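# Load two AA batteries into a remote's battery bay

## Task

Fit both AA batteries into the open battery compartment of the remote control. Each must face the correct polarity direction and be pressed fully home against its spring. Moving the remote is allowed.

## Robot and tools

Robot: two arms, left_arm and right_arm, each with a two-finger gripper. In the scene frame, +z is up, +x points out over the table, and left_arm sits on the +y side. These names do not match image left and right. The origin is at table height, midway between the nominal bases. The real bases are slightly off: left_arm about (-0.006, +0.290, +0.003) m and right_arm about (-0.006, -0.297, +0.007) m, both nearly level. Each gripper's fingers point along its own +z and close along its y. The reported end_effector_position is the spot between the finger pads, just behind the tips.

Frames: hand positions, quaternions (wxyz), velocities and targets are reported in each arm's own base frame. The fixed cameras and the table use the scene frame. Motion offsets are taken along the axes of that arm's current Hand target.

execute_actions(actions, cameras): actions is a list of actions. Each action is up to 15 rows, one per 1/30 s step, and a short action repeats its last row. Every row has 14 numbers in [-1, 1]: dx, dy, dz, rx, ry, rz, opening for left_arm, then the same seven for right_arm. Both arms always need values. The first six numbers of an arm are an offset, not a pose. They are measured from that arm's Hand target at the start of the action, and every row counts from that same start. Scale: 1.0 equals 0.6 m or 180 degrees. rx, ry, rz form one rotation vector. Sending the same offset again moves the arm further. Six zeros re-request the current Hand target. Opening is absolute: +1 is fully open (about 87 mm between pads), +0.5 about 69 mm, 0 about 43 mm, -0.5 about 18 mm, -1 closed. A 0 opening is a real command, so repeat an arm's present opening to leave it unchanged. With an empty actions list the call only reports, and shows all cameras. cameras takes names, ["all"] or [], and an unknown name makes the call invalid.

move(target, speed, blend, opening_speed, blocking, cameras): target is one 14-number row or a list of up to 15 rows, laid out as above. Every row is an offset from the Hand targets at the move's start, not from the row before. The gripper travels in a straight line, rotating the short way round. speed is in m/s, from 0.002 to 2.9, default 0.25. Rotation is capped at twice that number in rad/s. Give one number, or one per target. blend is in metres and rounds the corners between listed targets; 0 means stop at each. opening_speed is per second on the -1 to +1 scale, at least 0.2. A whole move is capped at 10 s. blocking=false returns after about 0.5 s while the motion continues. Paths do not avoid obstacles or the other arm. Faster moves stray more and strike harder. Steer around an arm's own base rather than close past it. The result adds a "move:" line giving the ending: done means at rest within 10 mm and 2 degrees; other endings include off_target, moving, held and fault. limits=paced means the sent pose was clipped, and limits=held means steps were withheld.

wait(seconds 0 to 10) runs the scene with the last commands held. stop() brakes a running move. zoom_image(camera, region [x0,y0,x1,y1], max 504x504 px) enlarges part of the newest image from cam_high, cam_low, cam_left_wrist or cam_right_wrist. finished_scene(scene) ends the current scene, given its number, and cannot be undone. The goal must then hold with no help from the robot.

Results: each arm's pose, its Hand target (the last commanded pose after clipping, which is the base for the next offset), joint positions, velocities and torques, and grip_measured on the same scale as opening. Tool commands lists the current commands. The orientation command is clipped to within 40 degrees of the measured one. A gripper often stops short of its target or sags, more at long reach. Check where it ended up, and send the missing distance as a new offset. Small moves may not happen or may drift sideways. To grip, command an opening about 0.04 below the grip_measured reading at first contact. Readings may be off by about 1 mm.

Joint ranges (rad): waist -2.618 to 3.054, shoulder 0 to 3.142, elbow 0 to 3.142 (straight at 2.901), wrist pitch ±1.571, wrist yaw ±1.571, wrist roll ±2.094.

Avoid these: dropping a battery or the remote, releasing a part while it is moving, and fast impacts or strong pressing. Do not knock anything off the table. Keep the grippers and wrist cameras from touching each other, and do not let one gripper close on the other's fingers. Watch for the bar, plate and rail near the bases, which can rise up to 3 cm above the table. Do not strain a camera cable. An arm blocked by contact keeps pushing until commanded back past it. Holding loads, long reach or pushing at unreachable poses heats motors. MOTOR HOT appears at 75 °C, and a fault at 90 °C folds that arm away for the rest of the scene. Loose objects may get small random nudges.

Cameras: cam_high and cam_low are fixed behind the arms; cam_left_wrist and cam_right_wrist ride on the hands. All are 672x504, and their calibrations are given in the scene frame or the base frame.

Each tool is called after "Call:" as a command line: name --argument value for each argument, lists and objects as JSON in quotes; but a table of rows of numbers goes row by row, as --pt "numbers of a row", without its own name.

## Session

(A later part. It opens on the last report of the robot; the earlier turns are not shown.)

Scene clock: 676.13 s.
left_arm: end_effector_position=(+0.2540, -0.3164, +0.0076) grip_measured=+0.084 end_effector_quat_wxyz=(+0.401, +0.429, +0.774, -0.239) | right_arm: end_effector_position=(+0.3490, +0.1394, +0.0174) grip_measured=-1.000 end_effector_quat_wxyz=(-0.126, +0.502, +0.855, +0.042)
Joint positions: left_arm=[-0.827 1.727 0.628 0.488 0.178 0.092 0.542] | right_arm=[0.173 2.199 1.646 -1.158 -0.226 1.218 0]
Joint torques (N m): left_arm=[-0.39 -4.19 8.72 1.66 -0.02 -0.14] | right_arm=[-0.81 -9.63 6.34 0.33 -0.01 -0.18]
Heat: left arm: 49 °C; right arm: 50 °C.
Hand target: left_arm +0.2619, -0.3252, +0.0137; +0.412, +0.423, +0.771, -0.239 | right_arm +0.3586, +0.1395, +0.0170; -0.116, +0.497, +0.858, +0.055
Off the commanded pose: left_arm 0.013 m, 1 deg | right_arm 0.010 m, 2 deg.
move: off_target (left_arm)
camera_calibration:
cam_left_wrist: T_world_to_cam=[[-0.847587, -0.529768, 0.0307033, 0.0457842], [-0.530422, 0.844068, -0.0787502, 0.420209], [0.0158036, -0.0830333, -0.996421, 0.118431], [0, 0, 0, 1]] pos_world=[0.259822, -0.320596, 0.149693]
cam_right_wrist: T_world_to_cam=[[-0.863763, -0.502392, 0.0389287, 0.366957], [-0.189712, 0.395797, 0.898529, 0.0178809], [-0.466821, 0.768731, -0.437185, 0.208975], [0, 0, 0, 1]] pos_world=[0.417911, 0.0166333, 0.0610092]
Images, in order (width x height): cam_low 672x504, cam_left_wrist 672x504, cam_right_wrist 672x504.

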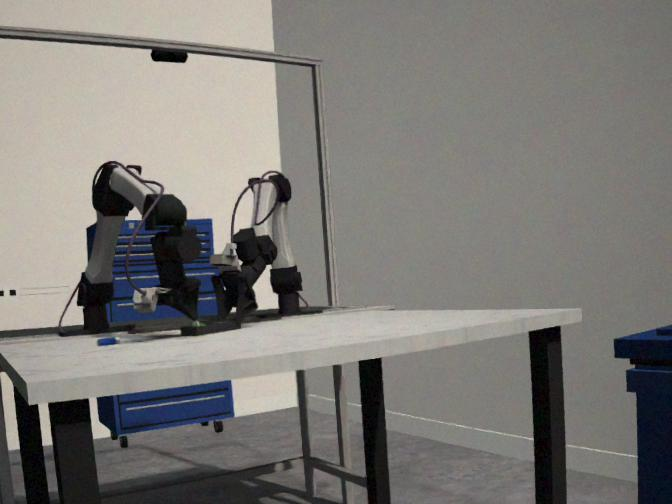

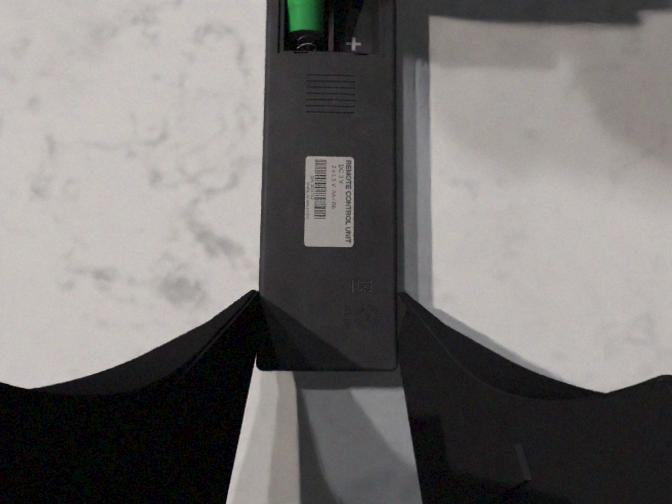

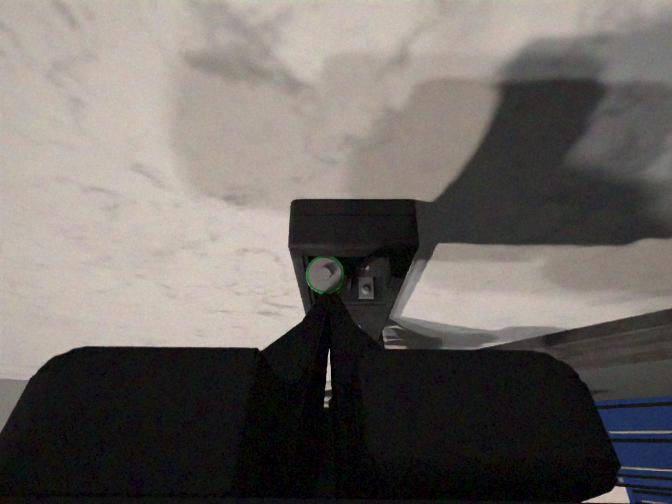

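Call:
move --target '[0,0,0,0,0,0,0.03,0.0023,0.0037,0.0247,0,0.0,0,-1]' --speed 0.04 --cameras '["cam_low","cam_right_wrist","cam_left_wrist"]'

Call:
zoom_image --camera "cam_right_wrist" --region '[230, 200, 450, 420]'

Call:
zoom_image --camera "cam_low" --region '[140, 280, 260, 360]'

Call:
zoom_image --camera "cam_left_wrist" --region '[220, 0, 440, 220]'

Scene clock: 682.80 s.
left_arm: end_effector_position=(+0.2540, -0.3164, +0.0076) grip_measured=+0.084 end_effector_quat_wxyz=(+0.401, +0.429, +0.774, -0.239) | right_arm: end_effector_position=(+0.3507, +0.1448, +0.0154) grip_measured=-1.000 end_effector_quat_wxyz=(-0.133, +0.501, +0.853, +0.056)
Joint positions: left_arm=[-0.827 1.727 0.628 0.488 0.178 0.092 0.542] | right_arm=[0.173 2.207 1.641 -1.139 -0.257 1.218 0]
Joint torques (N m): left_arm=[-0.42 -4.16 8.75 1.67 -0.01 -0.14] | right_arm=[0.21 -8.85 4.36 0.66 0.21 0]
Heat: left arm: 49 °C; right arm: 50 °C.
Hand target: left_arm +0.2619, -0.3252, +0.0137; +0.412, +0.423, +0.771, -0.239 | right_arm +0.3578, +0.1449, +0.0029; -0.116, +0.497, +0.858, +0.055
Off the commanded pose: left_arm 0.013 m, 1 deg | right_arm 0.014 m, 2 deg.
move: off_target (left_arm, right_arm)
camera_calibration:
cam_left_wrist: T_world_to_cam=[[-0.847587, -0.529768, 0.0307033, 0.0457842], [-0.530422, 0.844068, -0.0787502, 0.420209], [0.0158036, -0.0830333, -0.996421, 0.118431], [0, 0, 0, 1]] pos_world=[0.259822, -0.320596, 0.149693]
cam_right_wrist: T_world_to_cam=[[-0.86595, -0.499673, 0.0214017, 0.371858], [-0.189757, 0.367846, 0.91032, 0.0216029], [-0.462735, 0.78423, -0.413352, 0.200749], [0, 0, 0, 1]] pos_world=[0.419003, 0.020427, 0.0553563]
Images, in order (width x height): cam_low 672x504, cam_left_wrist 672x504, cam_right_wrist 672x504.

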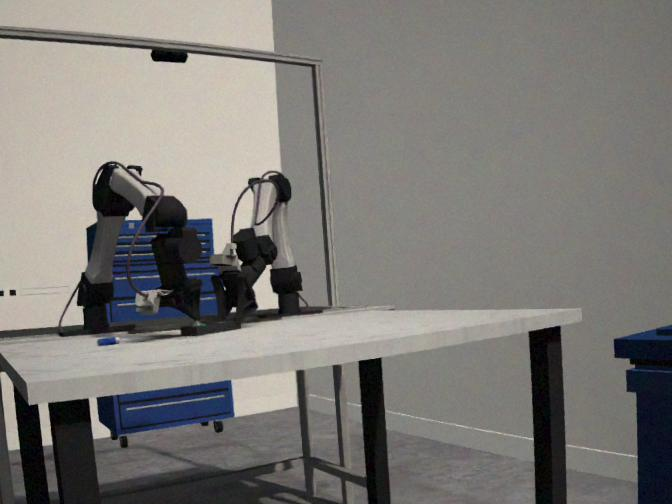

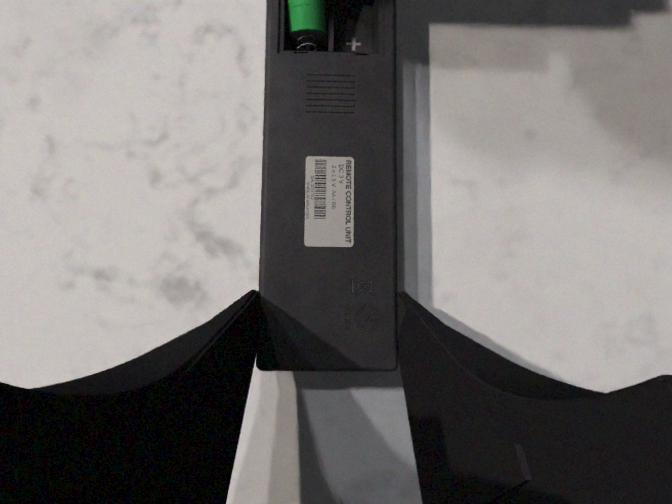

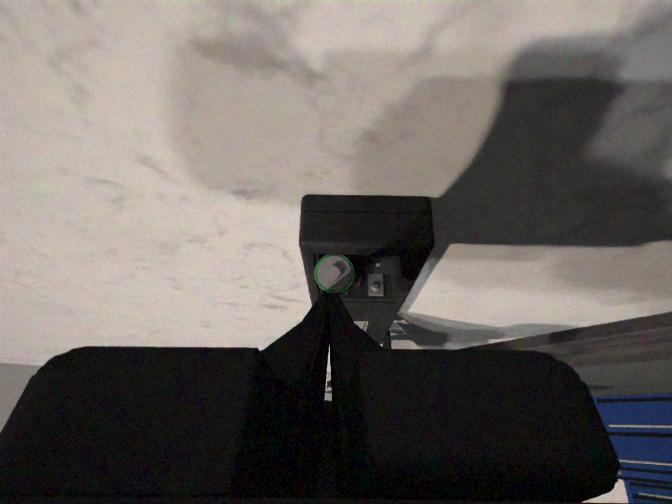

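Scaled by 2.291 from the camera's 672x504 image, which has a finer 960x720 frame.

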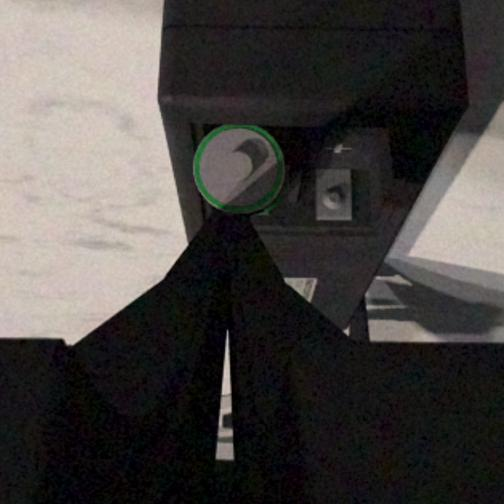

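Scaled by 4.200 from the camera's 672x504 image, which has a finer 960x720 frame.

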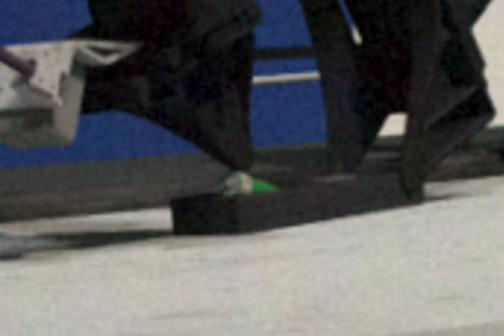

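Scaled by 2.291 from the camera's 672x504 image, which has a finer 960x720 frame.

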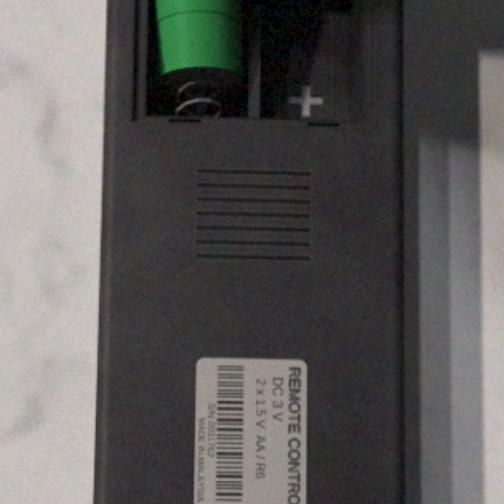

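Call:
move --pt "0 0 0 0 0 0 0.03 0 0 -0.04 0 0 0 -1" --pt "0 0 0 0 0 0 0.03 0.0117 -0.0094 -0.047 0 -0.0836 0 -0.3" --speed 0.08 --cameras '["cam_low","cam_right_wrist","cam_left_wrist"]'

Call:
zoom_image --camera "cam_right_wrist" --region '[230, 180, 450, 400]'

Call:
zoom_image --camera "cam_low" --region '[140, 280, 260, 360]'

Call:
zoom_image --camera "cam_left_wrist" --region '[220, 0, 440, 220]'

Scene clock: 702.20 s.
left_arm: end_effector_position=(+0.2540, -0.3164, +0.0076) grip_measured=+0.084 end_effector_quat_wxyz=(+0.401, +0.429, +0.774, -0.239) | right_arm: end_effector_position=(+0.3468, +0.1392, +0.0215) grip_measured=-0.300 end_effector_quat_wxyz=(-0.026, +0.496, +0.867, -0.024)
Joint positions: left_arm=[-0.827 1.727 0.628 0.488 0.178 0.092 0.542] | right_arm=[0.272 2.117 1.597 -1.121 -0.004 1.311 0.35]
Joint torques (N m): left_arm=[-0.39 -4.18 8.76 1.67 0 -0.14] | right_arm=[0.23 -13.31 4.94 0.44 0.29 0.18]
Heat: left arm: 49 °C; right arm: 51 °C.
Hand target: left_arm +0.2619, -0.3252, +0.0137; +0.412, +0.423, +0.771, -0.239 | right_arm +0.3536, +0.1421, +0.0322; -0.003, +0.500, +0.866, -0.011
Off the commanded pose: left_arm 0.013 m, 1 deg | right_arm 0.013 m, 3 deg.
move: off_target (left_arm, right_arm); target 2's new opening was sent with right_arm's hand 0.013 m and 3 deg from that target
camera_calibration:
cam_left_wrist: T_world_to_cam=[[-0.847587, -0.529768, 0.0307033, 0.0457842], [-0.530422, 0.844068, -0.0787502, 0.420209], [0.0158036, -0.0830333, -0.996421, 0.118431], [0, 0, 0, 1]] pos_world=[0.259822, -0.320596, 0.149693]
cam_right_wrist: T_world_to_cam=[[-0.85349, -0.518377, 0.0532923, 0.363032], [-0.295783, 0.566099, 0.769444, 0.0296337], [-0.429031, 0.64095, -0.636487, 0.218882], [0, 0, 0, 1]] pos_world=[0.412517, 0.0311194, 0.0971674]
Images, in order (width x height): cam_low 672x504, cam_left_wrist 672x504, cam_right_wrist 672x504.

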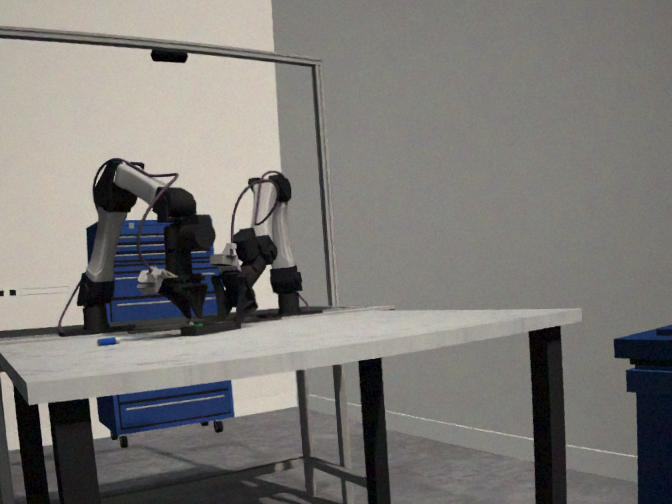

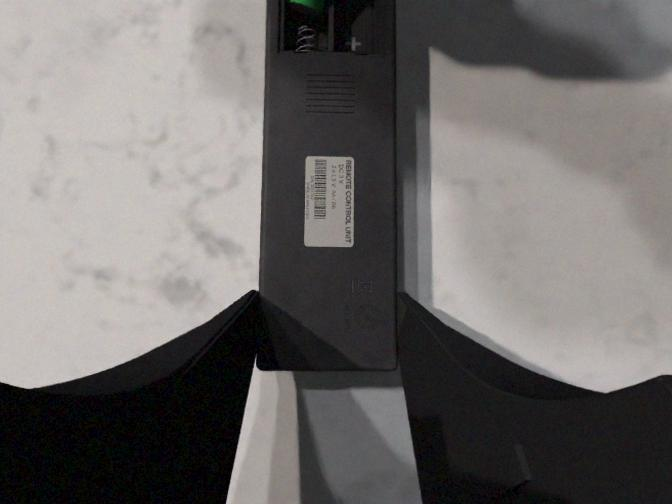

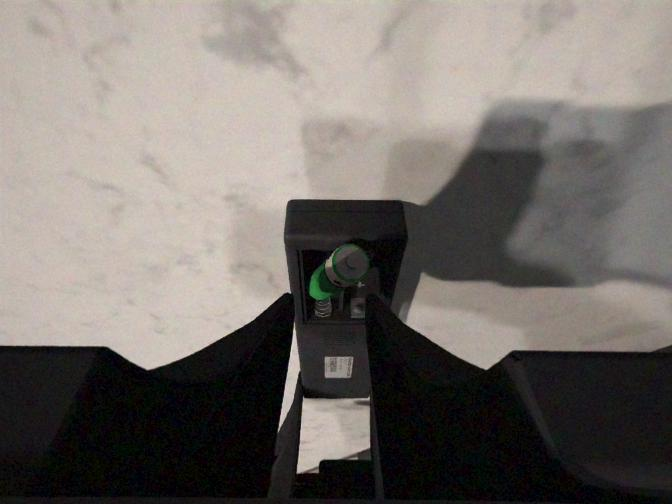

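Scaled by 2.291 from the camera's 672x504 image, which has a finer 960x720 frame.

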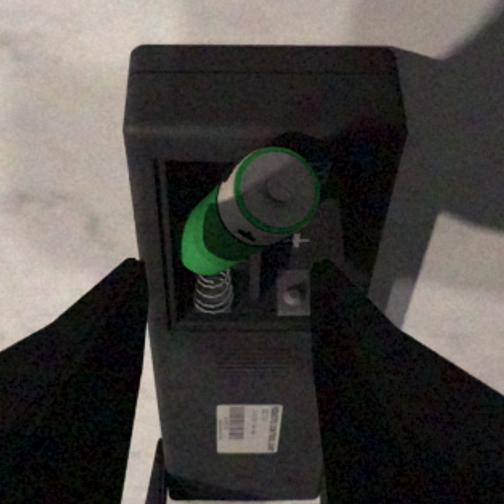

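Scaled by 4.200 from the camera's 672x504 image, which has a finer 960x720 frame.

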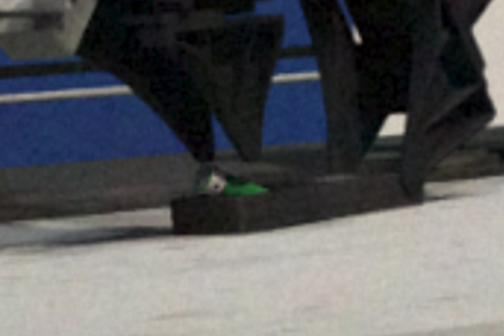

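Scaled by 2.291 from the camera's 672x504 image, which has a finer 960x720 frame.

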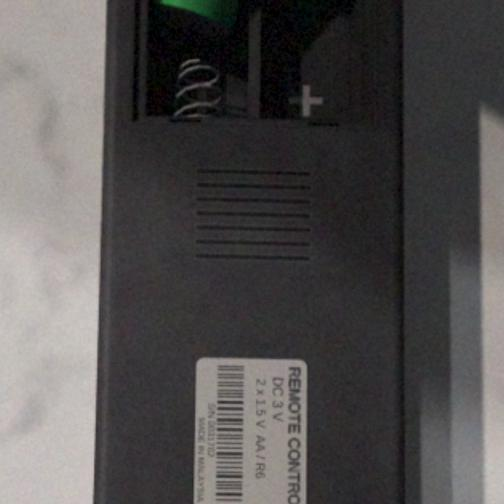

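Call:
move --target '[0,0,0,0,0,0,0.03,0.0008,-0.0137,0,0,0,0.111,-0.3]' --speed 0.08 --cameras '["cam_low","cam_right_wrist"]'

Call:
zoom_image --camera "cam_right_wrist" --region '[230, 180, 450, 400]'

Call:
zoom_image --camera "cam_low" --region '[140, 280, 260, 360]'

Scene clock: 730.57 s.
left_arm: end_effector_position=(+0.2540, -0.3164, +0.0076) grip_measured=+0.084 end_effector_quat_wxyz=(+0.401, +0.429, +0.774, -0.239) | right_arm: end_effector_position=(+0.3386, +0.1382, +0.0223) grip_measured=-0.300 end_effector_quat_wxyz=(-0.021, +0.636, +0.771, -0.027)
Joint positions: left_arm=[-0.827 1.727 0.628 0.488 0.178 0.092 0.542] | right_arm=[0.272 2.03 1.473 -1.081 -0.004 1.652 0.35]
Joint torques (N m): left_arm=[-0.43 -4.15 8.77 1.66 0 -0.15] | right_arm=[-0.32 -12.26 4.98 0.41 0.24 0.19]
Heat: left arm: 49 °C; right arm: 55 °C.
Hand target: left_arm +0.2619, -0.3252, +0.0137; +0.412, +0.423, +0.771, -0.239 | right_arm +0.3463, +0.1384, +0.0324; -0.001, +0.643, +0.766, -0.011
Off the commanded pose: left_arm 0.013 m, 1 deg | right_arm 0.013 m, 3 deg.
move: off_target (left_arm, right_arm)
camera_calibration:
cam_right_wrist: T_world_to_cam=[[-0.97774, -0.202599, 0.0545792, 0.353943], [-0.0925588, 0.649906, 0.754357, -0.0529165], [-0.188304, 0.732513, -0.654192, 0.122749], [0, 0, 0, 1]] pos_world=[0.36428, 0.0161845, 0.100901]
Images, in order (width x height): cam_low 672x504, cam_right_wrist 672x504.

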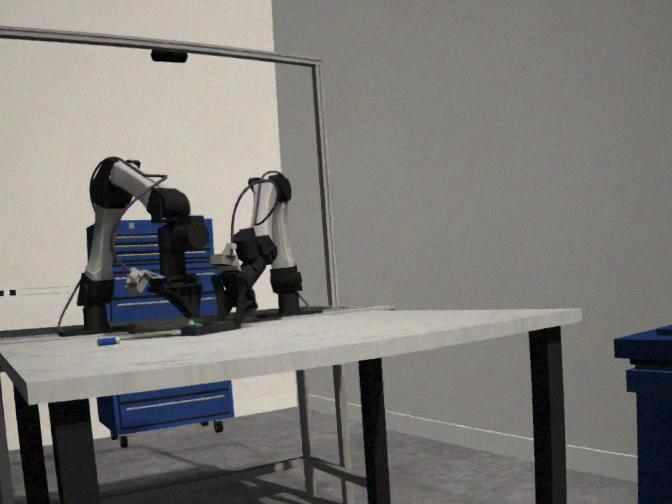

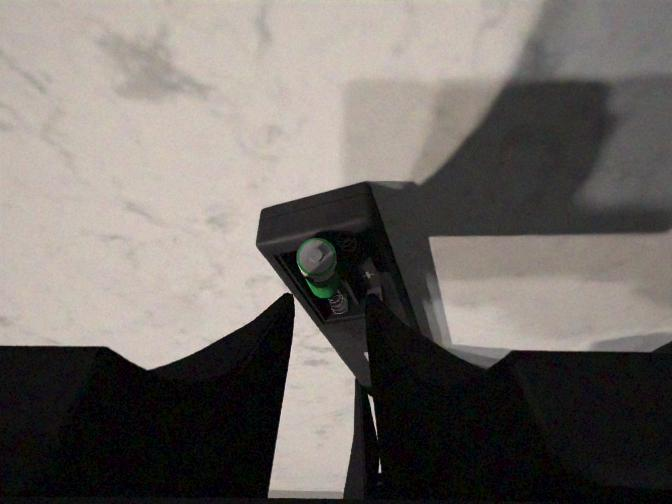

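Scaled by 2.291 from the camera's 672x504 image, which has a finer 960x720 frame.

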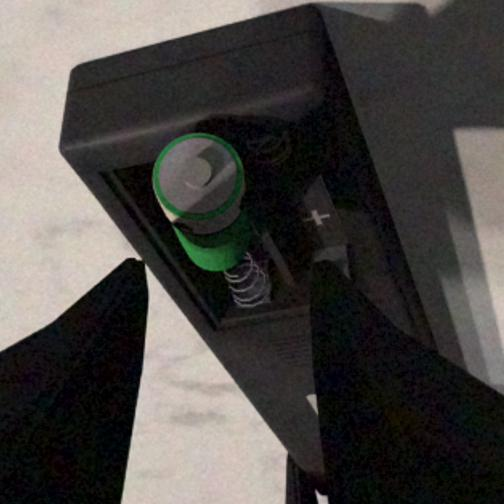

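Scaled by 4.200 from the camera's 672x504 image, which has a finer 960x720 frame.

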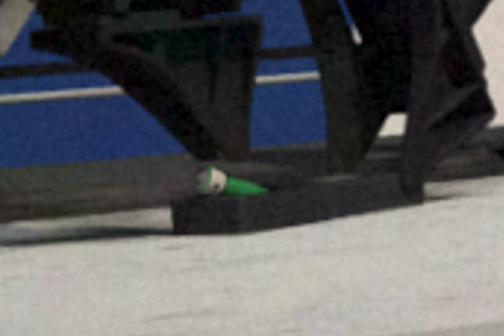

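Call:
move --target '[0,0,0,0,0,0,0.03,-0.0118,0.0025,0.0345,0,0,0.0,-0.3]' --speed 0.06 --cameras '["cam_low","cam_right_wrist"]'

Call:
zoom_image --camera "cam_right_wrist" --region '[230, 180, 450, 400]'

Call:
zoom_image --camera "cam_low" --region '[140, 280, 260, 360]'

Scene clock: 741.57 s.
left_arm: end_effector_position=(+0.2540, -0.3164, +0.0076) grip_measured=+0.084 end_effector_quat_wxyz=(+0.401, +0.429, +0.774, -0.239) | right_arm: end_effector_position=(+0.3429, +0.1344, +0.0108) grip_measured=-0.300 end_effector_quat_wxyz=(-0.013, +0.642, +0.767, -0.016)
Joint positions: left_arm=[-0.827 1.727 0.628 0.488 0.178 0.092 0.542] | right_arm=[0.26 2.03 1.425 -1.007 -0.002 1.653 0.35]
Joint torques (N m): left_arm=[-0.4 -4.18 8.76 1.66 -0.02 -0.15] | right_arm=[-0.62 -10.02 5.11 0.52 0.27 -0.03]
Heat: left arm: 49 °C; right arm: 55 °C.
Hand target: left_arm +0.2619, -0.3252, +0.0137; +0.412, +0.423, +0.771, -0.239 | right_arm +0.3486, +0.1314, +0.0117; -0.001, +0.643, +0.766, -0.011
Off the commanded pose: left_arm 0.013 m, 1 deg | right_arm 0.007 m, 2 deg.
move: off_target (left_arm)
camera_calibration:
cam_right_wrist: T_world_to_cam=[[-0.981413, -0.189808, 0.0283253, 0.357832], [-0.103297, 0.646859, 0.755582, -0.0372565], [-0.161738, 0.738611, -0.654442, 0.108897], [0, 0, 0, 1]] pos_world=[0.364945, 0.0115869, 0.0892811]
Images, in order (width x height): cam_low 672x504, cam_right_wrist 672x504.

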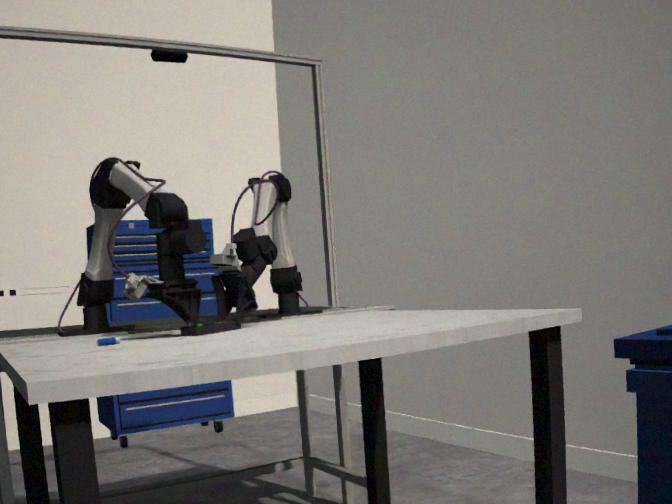

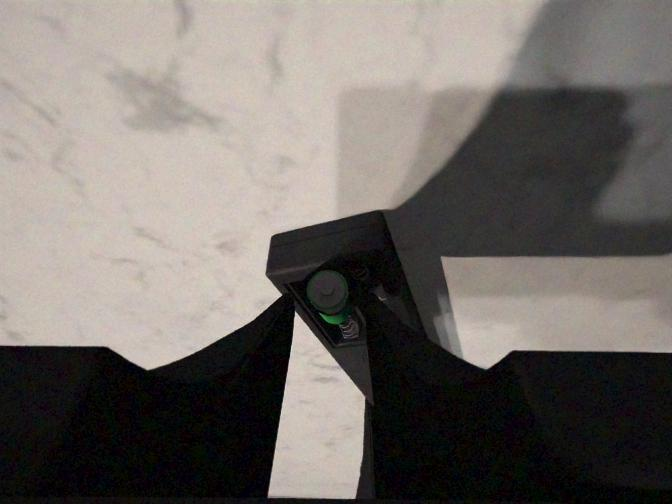

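Scaled by 2.291 from the camera's 672x504 image, which has a finer 960x720 frame.

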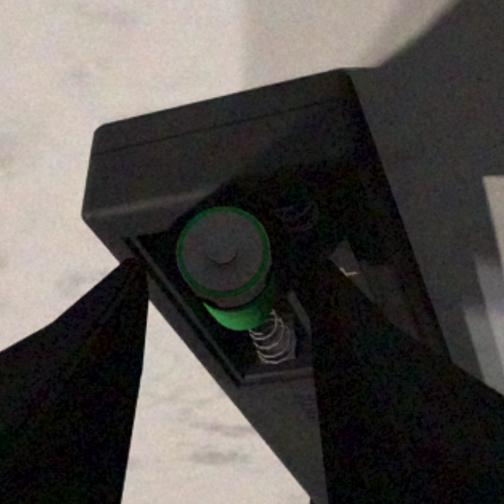

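Scaled by 4.200 from the camera's 672x504 image, which has a finer 960x720 frame.

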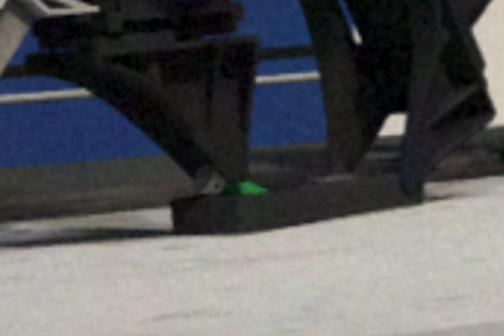

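Call:
move --pt "0 0 0 0 0 0 0.03 -0.011 0.0 0.0 0 0 0.0 -0.3" --pt "0 0 0 0 0 0 0.03 -0.011 0.0 0.0 0 0 0.0 -0.69" --speed 0.06 --opening_speed 0.5 --cameras '["cam_low","cam_right_wrist"]'

Call:
zoom_image --camera "cam_right_wrist" --region '[230, 180, 450, 400]'

Call:
zoom_image --camera "cam_low" --region '[140, 280, 260, 360]'

Scene clock: 747.03 s.
left_arm: end_effector_position=(+0.2541, -0.3163, +0.0076) grip_measured=+0.084 end_effector_quat_wxyz=(+0.401, +0.428, +0.774, -0.239) | right_arm: end_effector_position=(+0.3449, +0.1280, +0.0106) grip_measured=-0.606 end_effector_quat_wxyz=(-0.013, +0.645, +0.764, -0.016)
Joint positions: left_arm=[-0.827 1.727 0.628 0.488 0.177 0.092 0.542] | right_arm=[0.242 2.03 1.425 -1.006 -0.001 1.645 0.197]
Joint torques (N m): left_arm=[-0.44 -4.14 8.77 1.66 0 -0.14] | right_arm=[-0.57 -9.99 5.05 0.47 0.22 -0.09]
Heat: left arm: 49 °C; right arm: 55 °C.
Hand target: left_arm +0.2619, -0.3252, +0.0137; +0.412, +0.423, +0.771, -0.239 | right_arm +0.3498, +0.1248, +0.0118; -0.001, +0.643, +0.766, -0.011
Off the commanded pose: left_arm 0.013 m, 1 deg | right_arm 0.006 m, 2 deg.
move: off_target (left_arm)
camera_calibration:
cam_right_wrist: T_world_to_cam=[[-0.983233, -0.180152, 0.0282466, 0.357996], [-0.0971155, 0.648423, 0.75506, -0.0351216], [-0.154342, 0.739657, -0.655047, 0.1111], [0, 0, 0, 1]] pos_world=[0.36573, 0.00509192, 0.0891822]
Images, in order (width x height): cam_low 672x504, cam_right_wrist 672x504.

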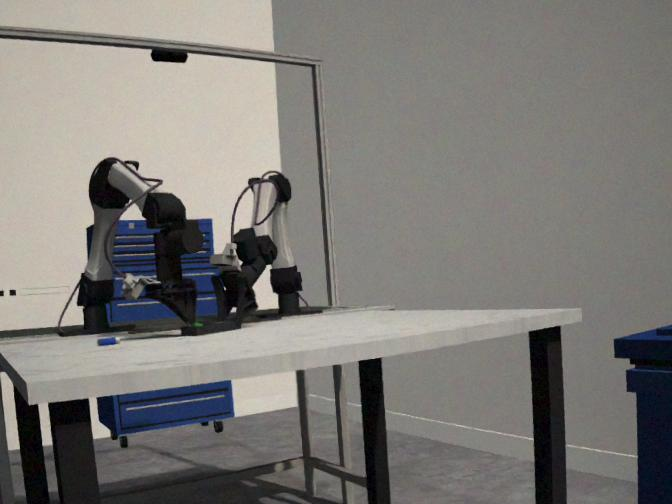

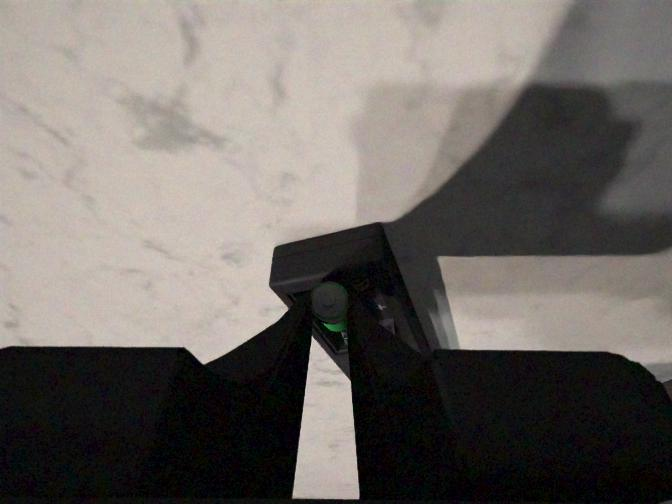

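Scaled by 2.291 from the camera's 672x504 image, which has a finer 960x720 frame.

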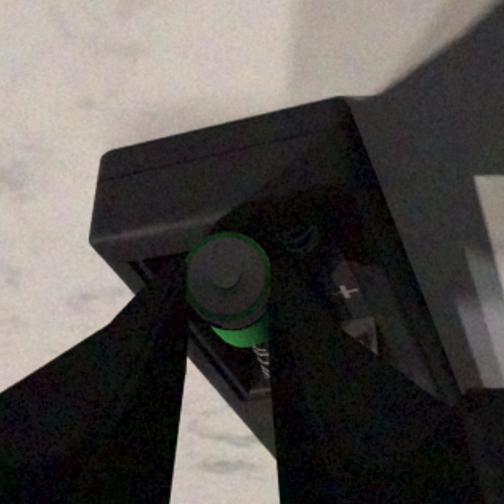

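Scaled by 4.200 from the camera's 672x504 image, which has a finer 960x720 frame.

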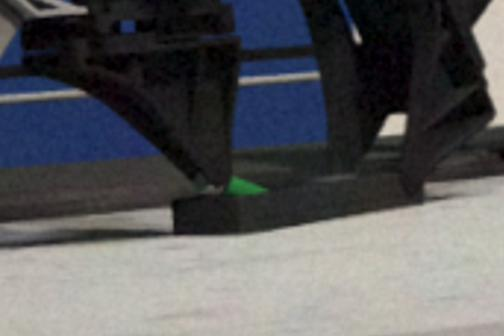

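Call:
move --pt "0 0 0 0 0 0 0.03 0 0.0 -0.04 0 0 0.0 -0.69" --pt "0 0 0 0 0 0 0.03 0.0218 0.0092 -0.0408 0 0 -0.111 -0.69" --speed 0.06 --cameras '["cam_low","cam_right_wrist","cam_left_wrist"]'

Call:
zoom_image --camera "cam_right_wrist" --region '[230, 180, 450, 400]'

Call:
zoom_image --camera "cam_low" --region '[140, 280, 260, 360]'

Call:
zoom_image --camera "cam_left_wrist" --region '[220, 0, 440, 220]'

Scene clock: 775.60 s.
left_arm: end_effector_position=(+0.2541, -0.3163, +0.0076) grip_measured=+0.084 end_effector_quat_wxyz=(+0.401, +0.428, +0.774, -0.239) | right_arm: end_effector_position=(+0.3467, +0.1355, +0.0318) grip_measured=-0.607 end_effector_quat_wxyz=(-0.014, +0.511, +0.859, -0.015)
Joint positions: left_arm=[-0.827 1.727 0.628 0.488 0.177 0.092 0.542] | right_arm=[0.264 2.069 1.57 -1.113 0 1.337 0.197]
Joint torques (N m): left_arm=[-0.39 -4.19 8.75 1.67 0 -0.14] | right_arm=[0.49 -9.25 7.49 0.28 0.16 -0.16]
Heat: left arm: 49 °C; right arm: 52 °C.
Hand target: left_arm +0.2619, -0.3252, +0.0137; +0.412, +0.423, +0.771, -0.239 | right_arm +0.3534, +0.1391, +0.0360; -0.003, +0.500, +0.866, -0.011
Off the commanded pose: left_arm 0.013 m, 1 deg | right_arm 0.009 m, 2 deg.
move: off_target (left_arm)
camera_calibration:
cam_left_wrist: T_world_to_cam=[[-0.847153, -0.53047, 0.0305501, 0.0455536], [-0.531108, 0.843638, -0.0787349, 0.4203], [0.0159933, -0.0829259, -0.996427, 0.118416], [0, 0, 0, 1]] pos_world=[0.259922, -0.320596, 0.149693]
cam_right_wrist: T_world_to_cam=[[-0.871627, -0.489403, 0.0273947, 0.3638], [-0.298475, 0.574256, 0.762327, 0.0238265], [-0.388817, 0.656288, -0.646612, 0.212022], [0, 0, 0, 1]] pos_world=[0.406647, 0.0252153, 0.108966]
Images, in order (width x height): cam_low 672x504, cam_left_wrist 672x504, cam_right_wrist 672x504.

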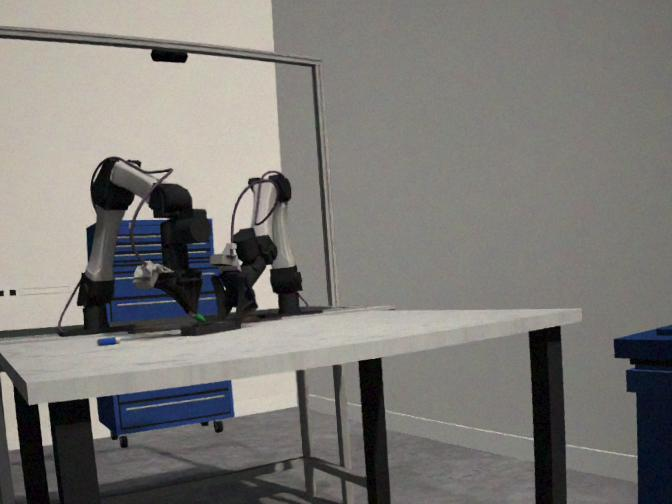

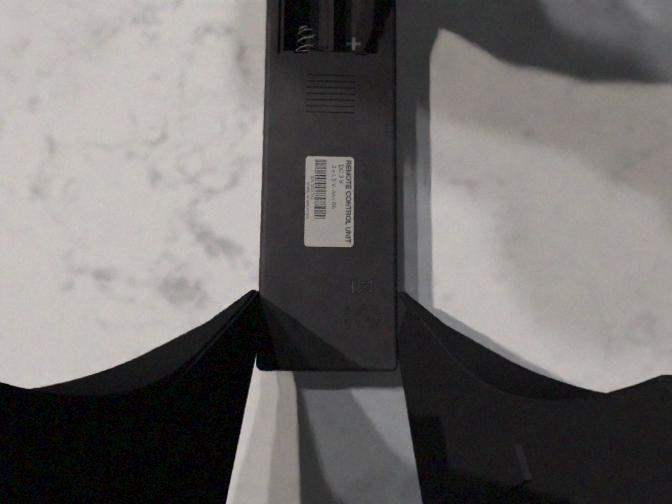

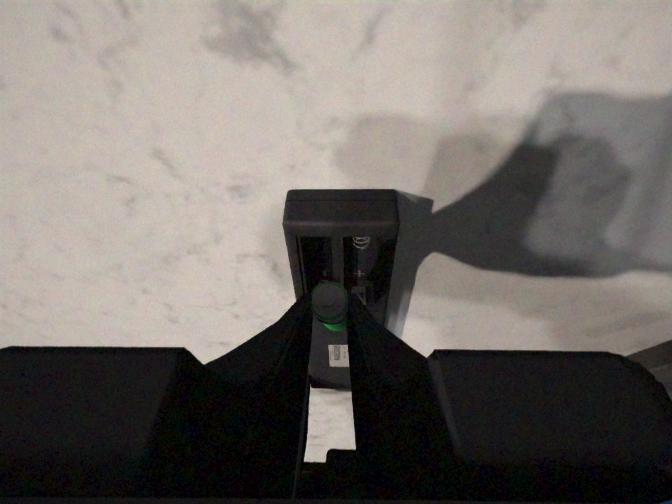

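Scaled by 2.291 from the camera's 672x504 image, which has a finer 960x720 frame.

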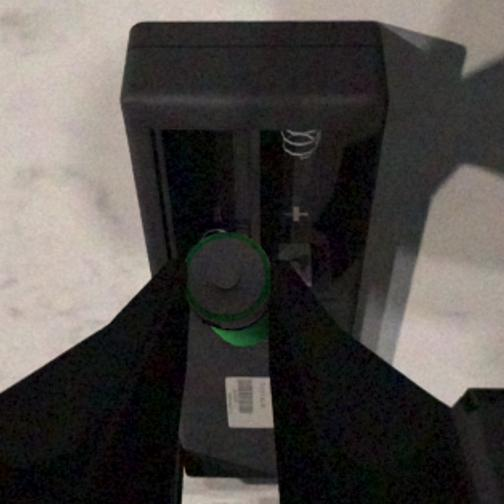

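Scaled by 4.200 from the camera's 672x504 image, which has a finer 960x720 frame.

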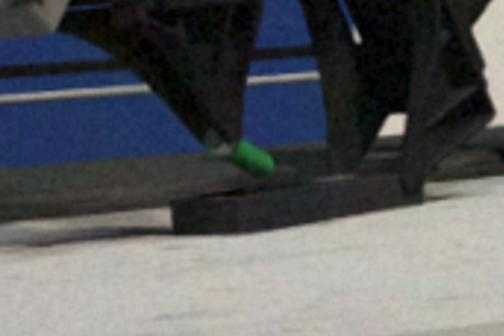

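Scaled by 2.291 from the camera's 672x504 image, which has a finer 960x720 frame.

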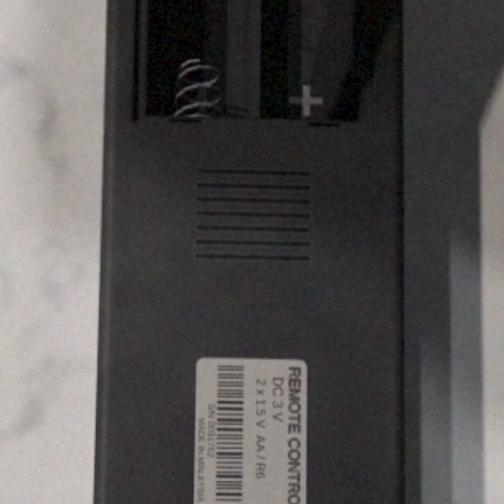

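Call:
move --target '[0,0,0,0,0,0,0.03,0.0,0.0012,0.0375,0,0,0,-0.69]' --speed 0.05 --cameras '["cam_low","cam_right_wrist","cam_left_wrist"]'

Call:
zoom_image --camera "cam_right_wrist" --region '[230, 180, 450, 400]'

Call:
zoom_image --camera "cam_low" --region '[140, 280, 260, 360]'

Call:
zoom_image --camera "cam_left_wrist" --region '[220, 0, 440, 220]'

Scene clock: 800.20 s.
left_arm: end_effector_position=(+0.2541, -0.3163, +0.0076) grip_measured=+0.084 end_effector_quat_wxyz=(+0.401, +0.428, +0.774, -0.239) | right_arm: end_effector_position=(+0.3513, +0.1368, +0.0156) grip_measured=-0.607 end_effector_quat_wxyz=(-0.011, +0.511, +0.860, -0.012)
Joint positions: left_arm=[-0.827 1.727 0.628 0.488 0.177 0.092 0.542] | right_arm=[0.264 2.097 1.546 -1.053 0 1.336 0.196]
Joint torques (N m): left_arm=[-0.42 -4.16 8.77 1.67 0 -0.14] | right_arm=[0.55 -9.36 5.15 0.52 0.19 -0.2]
Heat: left arm: 49 °C; right arm: 50 °C.
Hand target: left_arm +0.2619, -0.3252, +0.0137; +0.412, +0.423, +0.771, -0.239 | right_arm +0.3536, +0.1391, +0.0134; -0.003, +0.500, +0.866, -0.011
Off the commanded pose: left_arm 0.013 m, 1 deg | right_arm 0.004 m, 2 deg.
move: off_target (left_arm)
camera_calibration:
cam_left_wrist: T_world_to_cam=[[-0.847153, -0.53047, 0.0305501, 0.0455536], [-0.531108, 0.843638, -0.0787349, 0.4203], [0.0159933, -0.0829259, -0.996427, 0.118416], [0, 0, 0, 1]] pos_world=[0.259922, -0.320596, 0.149693]
cam_right_wrist: T_world_to_cam=[[-0.871267, -0.490431, 0.0192739, 0.36898], [-0.30526, 0.572219, 0.761172, 0.0394897], [-0.384331, 0.6573, -0.648264, 0.200895], [0, 0, 0, 1]] pos_world=[0.410744, 0.0263141, 0.0930628]
Images, in order (width x height): cam_low 672x504, cam_left_wrist 672x504, cam_right_wrist 672x504.

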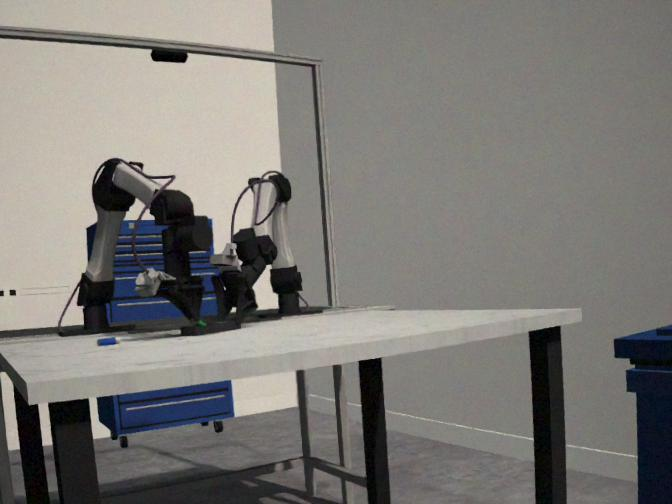

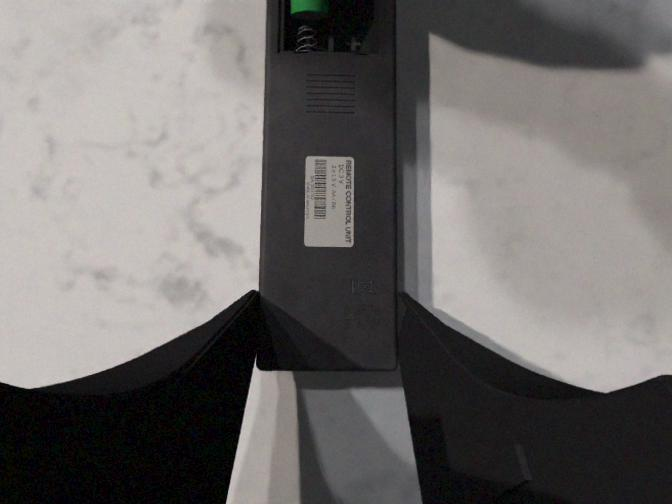

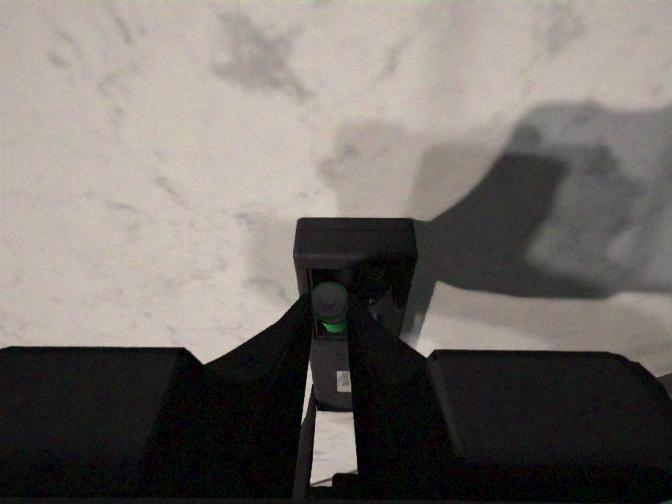

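Scaled by 2.291 from the camera's 672x504 image, which has a finer 960x720 frame.

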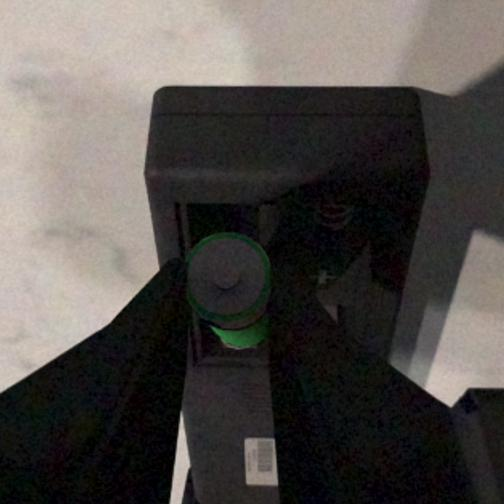

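Scaled by 4.200 from the camera's 672x504 image, which has a finer 960x720 frame.

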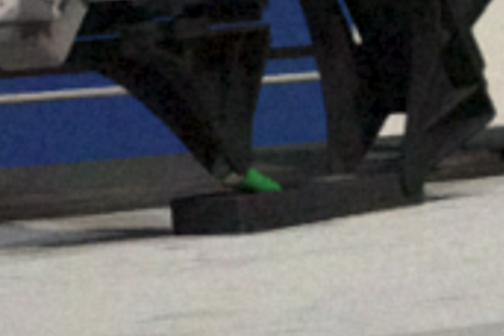

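Scaled by 2.291 from the camera's 672x504 image, which has a finer 960x720 frame.

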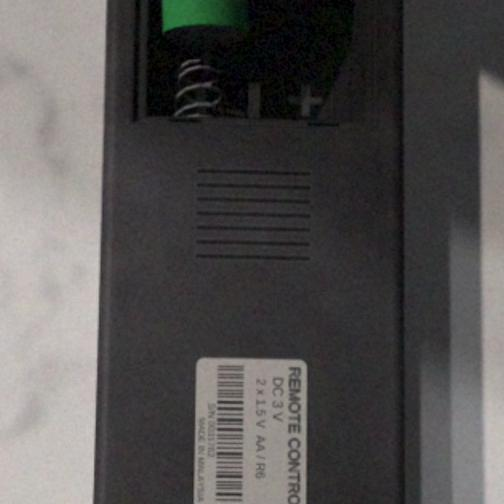

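Call:
move --target '[0,0,0,0,0,0,0.03,0.0025,0.0027,0.0095,0,0,0,-0.69]' --speed 0.04 --cameras '["cam_low","cam_right_wrist","cam_left_wrist"]'

Call:
zoom_image --camera "cam_right_wrist" --region '[230, 180, 450, 400]'

Call:
zoom_image --camera "cam_left_wrist" --region '[220, 0, 440, 220]'

Scene clock: 806.00 s.
left_arm: end_effector_position=(+0.2541, -0.3163, +0.0076) grip_measured=+0.084 end_effector_quat_wxyz=(+0.401, +0.428, +0.774, -0.239) | right_arm: end_effector_position=(+0.3508, +0.1383, +0.0101) grip_measured=-0.607 end_effector_quat_wxyz=(-0.013, +0.509, +0.861, -0.013)
Joint positions: left_arm=[-0.827 1.727 0.628 0.488 0.177 0.092 0.542] | right_arm=[0.268 2.107 1.539 -1.039 0 1.336 0.196]
Joint torques (N m): left_arm=[-0.44 -4.19 8.75 1.67 0 -0.14] | right_arm=[0.44 -9.63 5.38 0.53 0.24 -0.12]
Heat: left arm: 49 °C; right arm: 49 °C.
Hand target: left_arm +0.2619, -0.3252, +0.0137; +0.412, +0.423, +0.771, -0.239 | right_arm +0.3541, +0.1411, +0.0076; -0.003, +0.500, +0.866, -0.011
Off the commanded pose: left_arm 0.013 m, 1 deg | right_arm 0.005 m, 2 deg.
move: off_target (left_arm)
camera_calibration:
cam_left_wrist: T_world_to_cam=[[-0.847153, -0.53047, 0.0305501, 0.0455536], [-0.531108, 0.843638, -0.0787349, 0.4203], [0.0159933, -0.0829259, -0.996427, 0.118416], [0, 0, 0, 1]] pos_world=[0.259922, -0.320596, 0.149693]
cam_right_wrist: T_world_to_cam=[[-0.869121, -0.494101, 0.0222039, 0.369117], [-0.305449, 0.571509, 0.761629, 0.0428422], [-0.389011, 0.655166, -0.647633, 0.19809], [0, 0, 0, 1]] pos_world=[0.410953, 0.0281147, 0.0874638]
Images, in order (width x height): cam_low 672x504, cam_left_wrist 672x504, cam_right_wrist 672x504.

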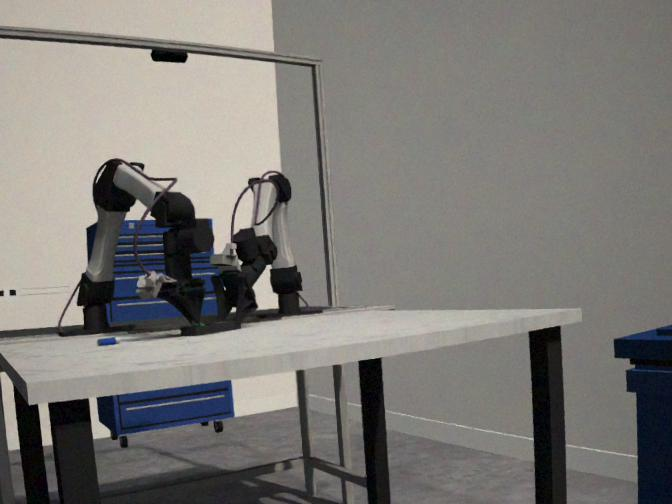

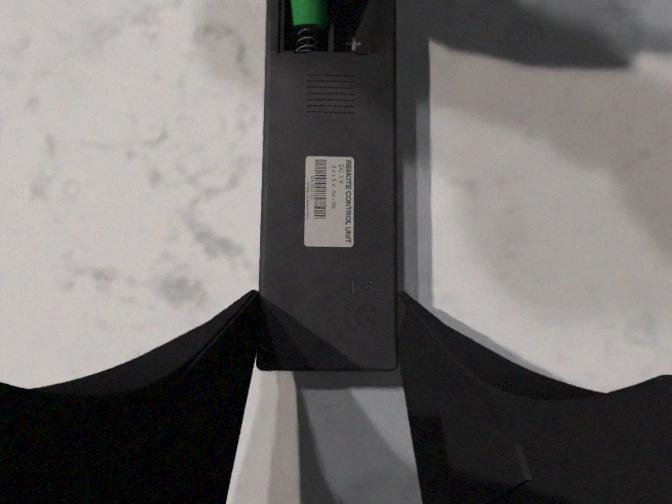

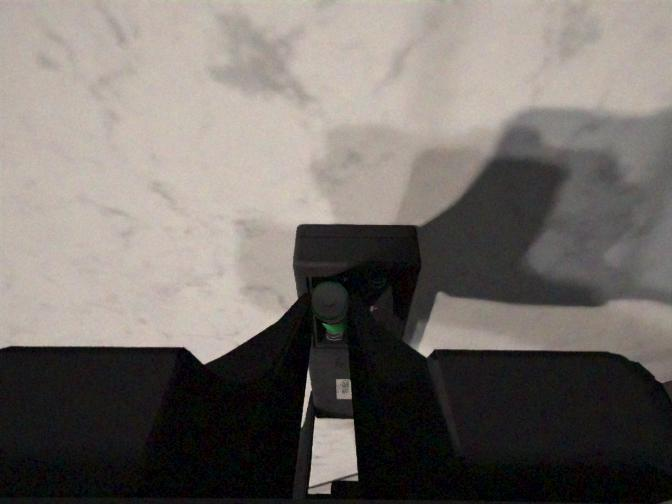

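Scaled by 2.291 from the camera's 672x504 image, which has a finer 960x720 frame.

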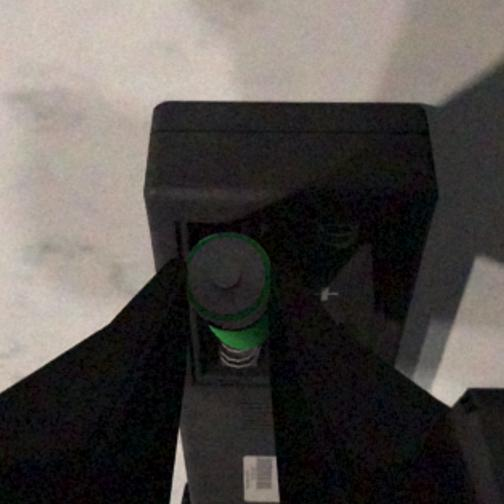

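Scaled by 2.291 from the camera's 672x504 image, which has a finer 960x720 frame.

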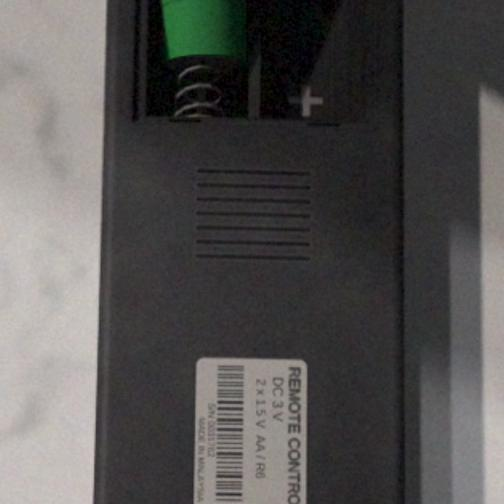

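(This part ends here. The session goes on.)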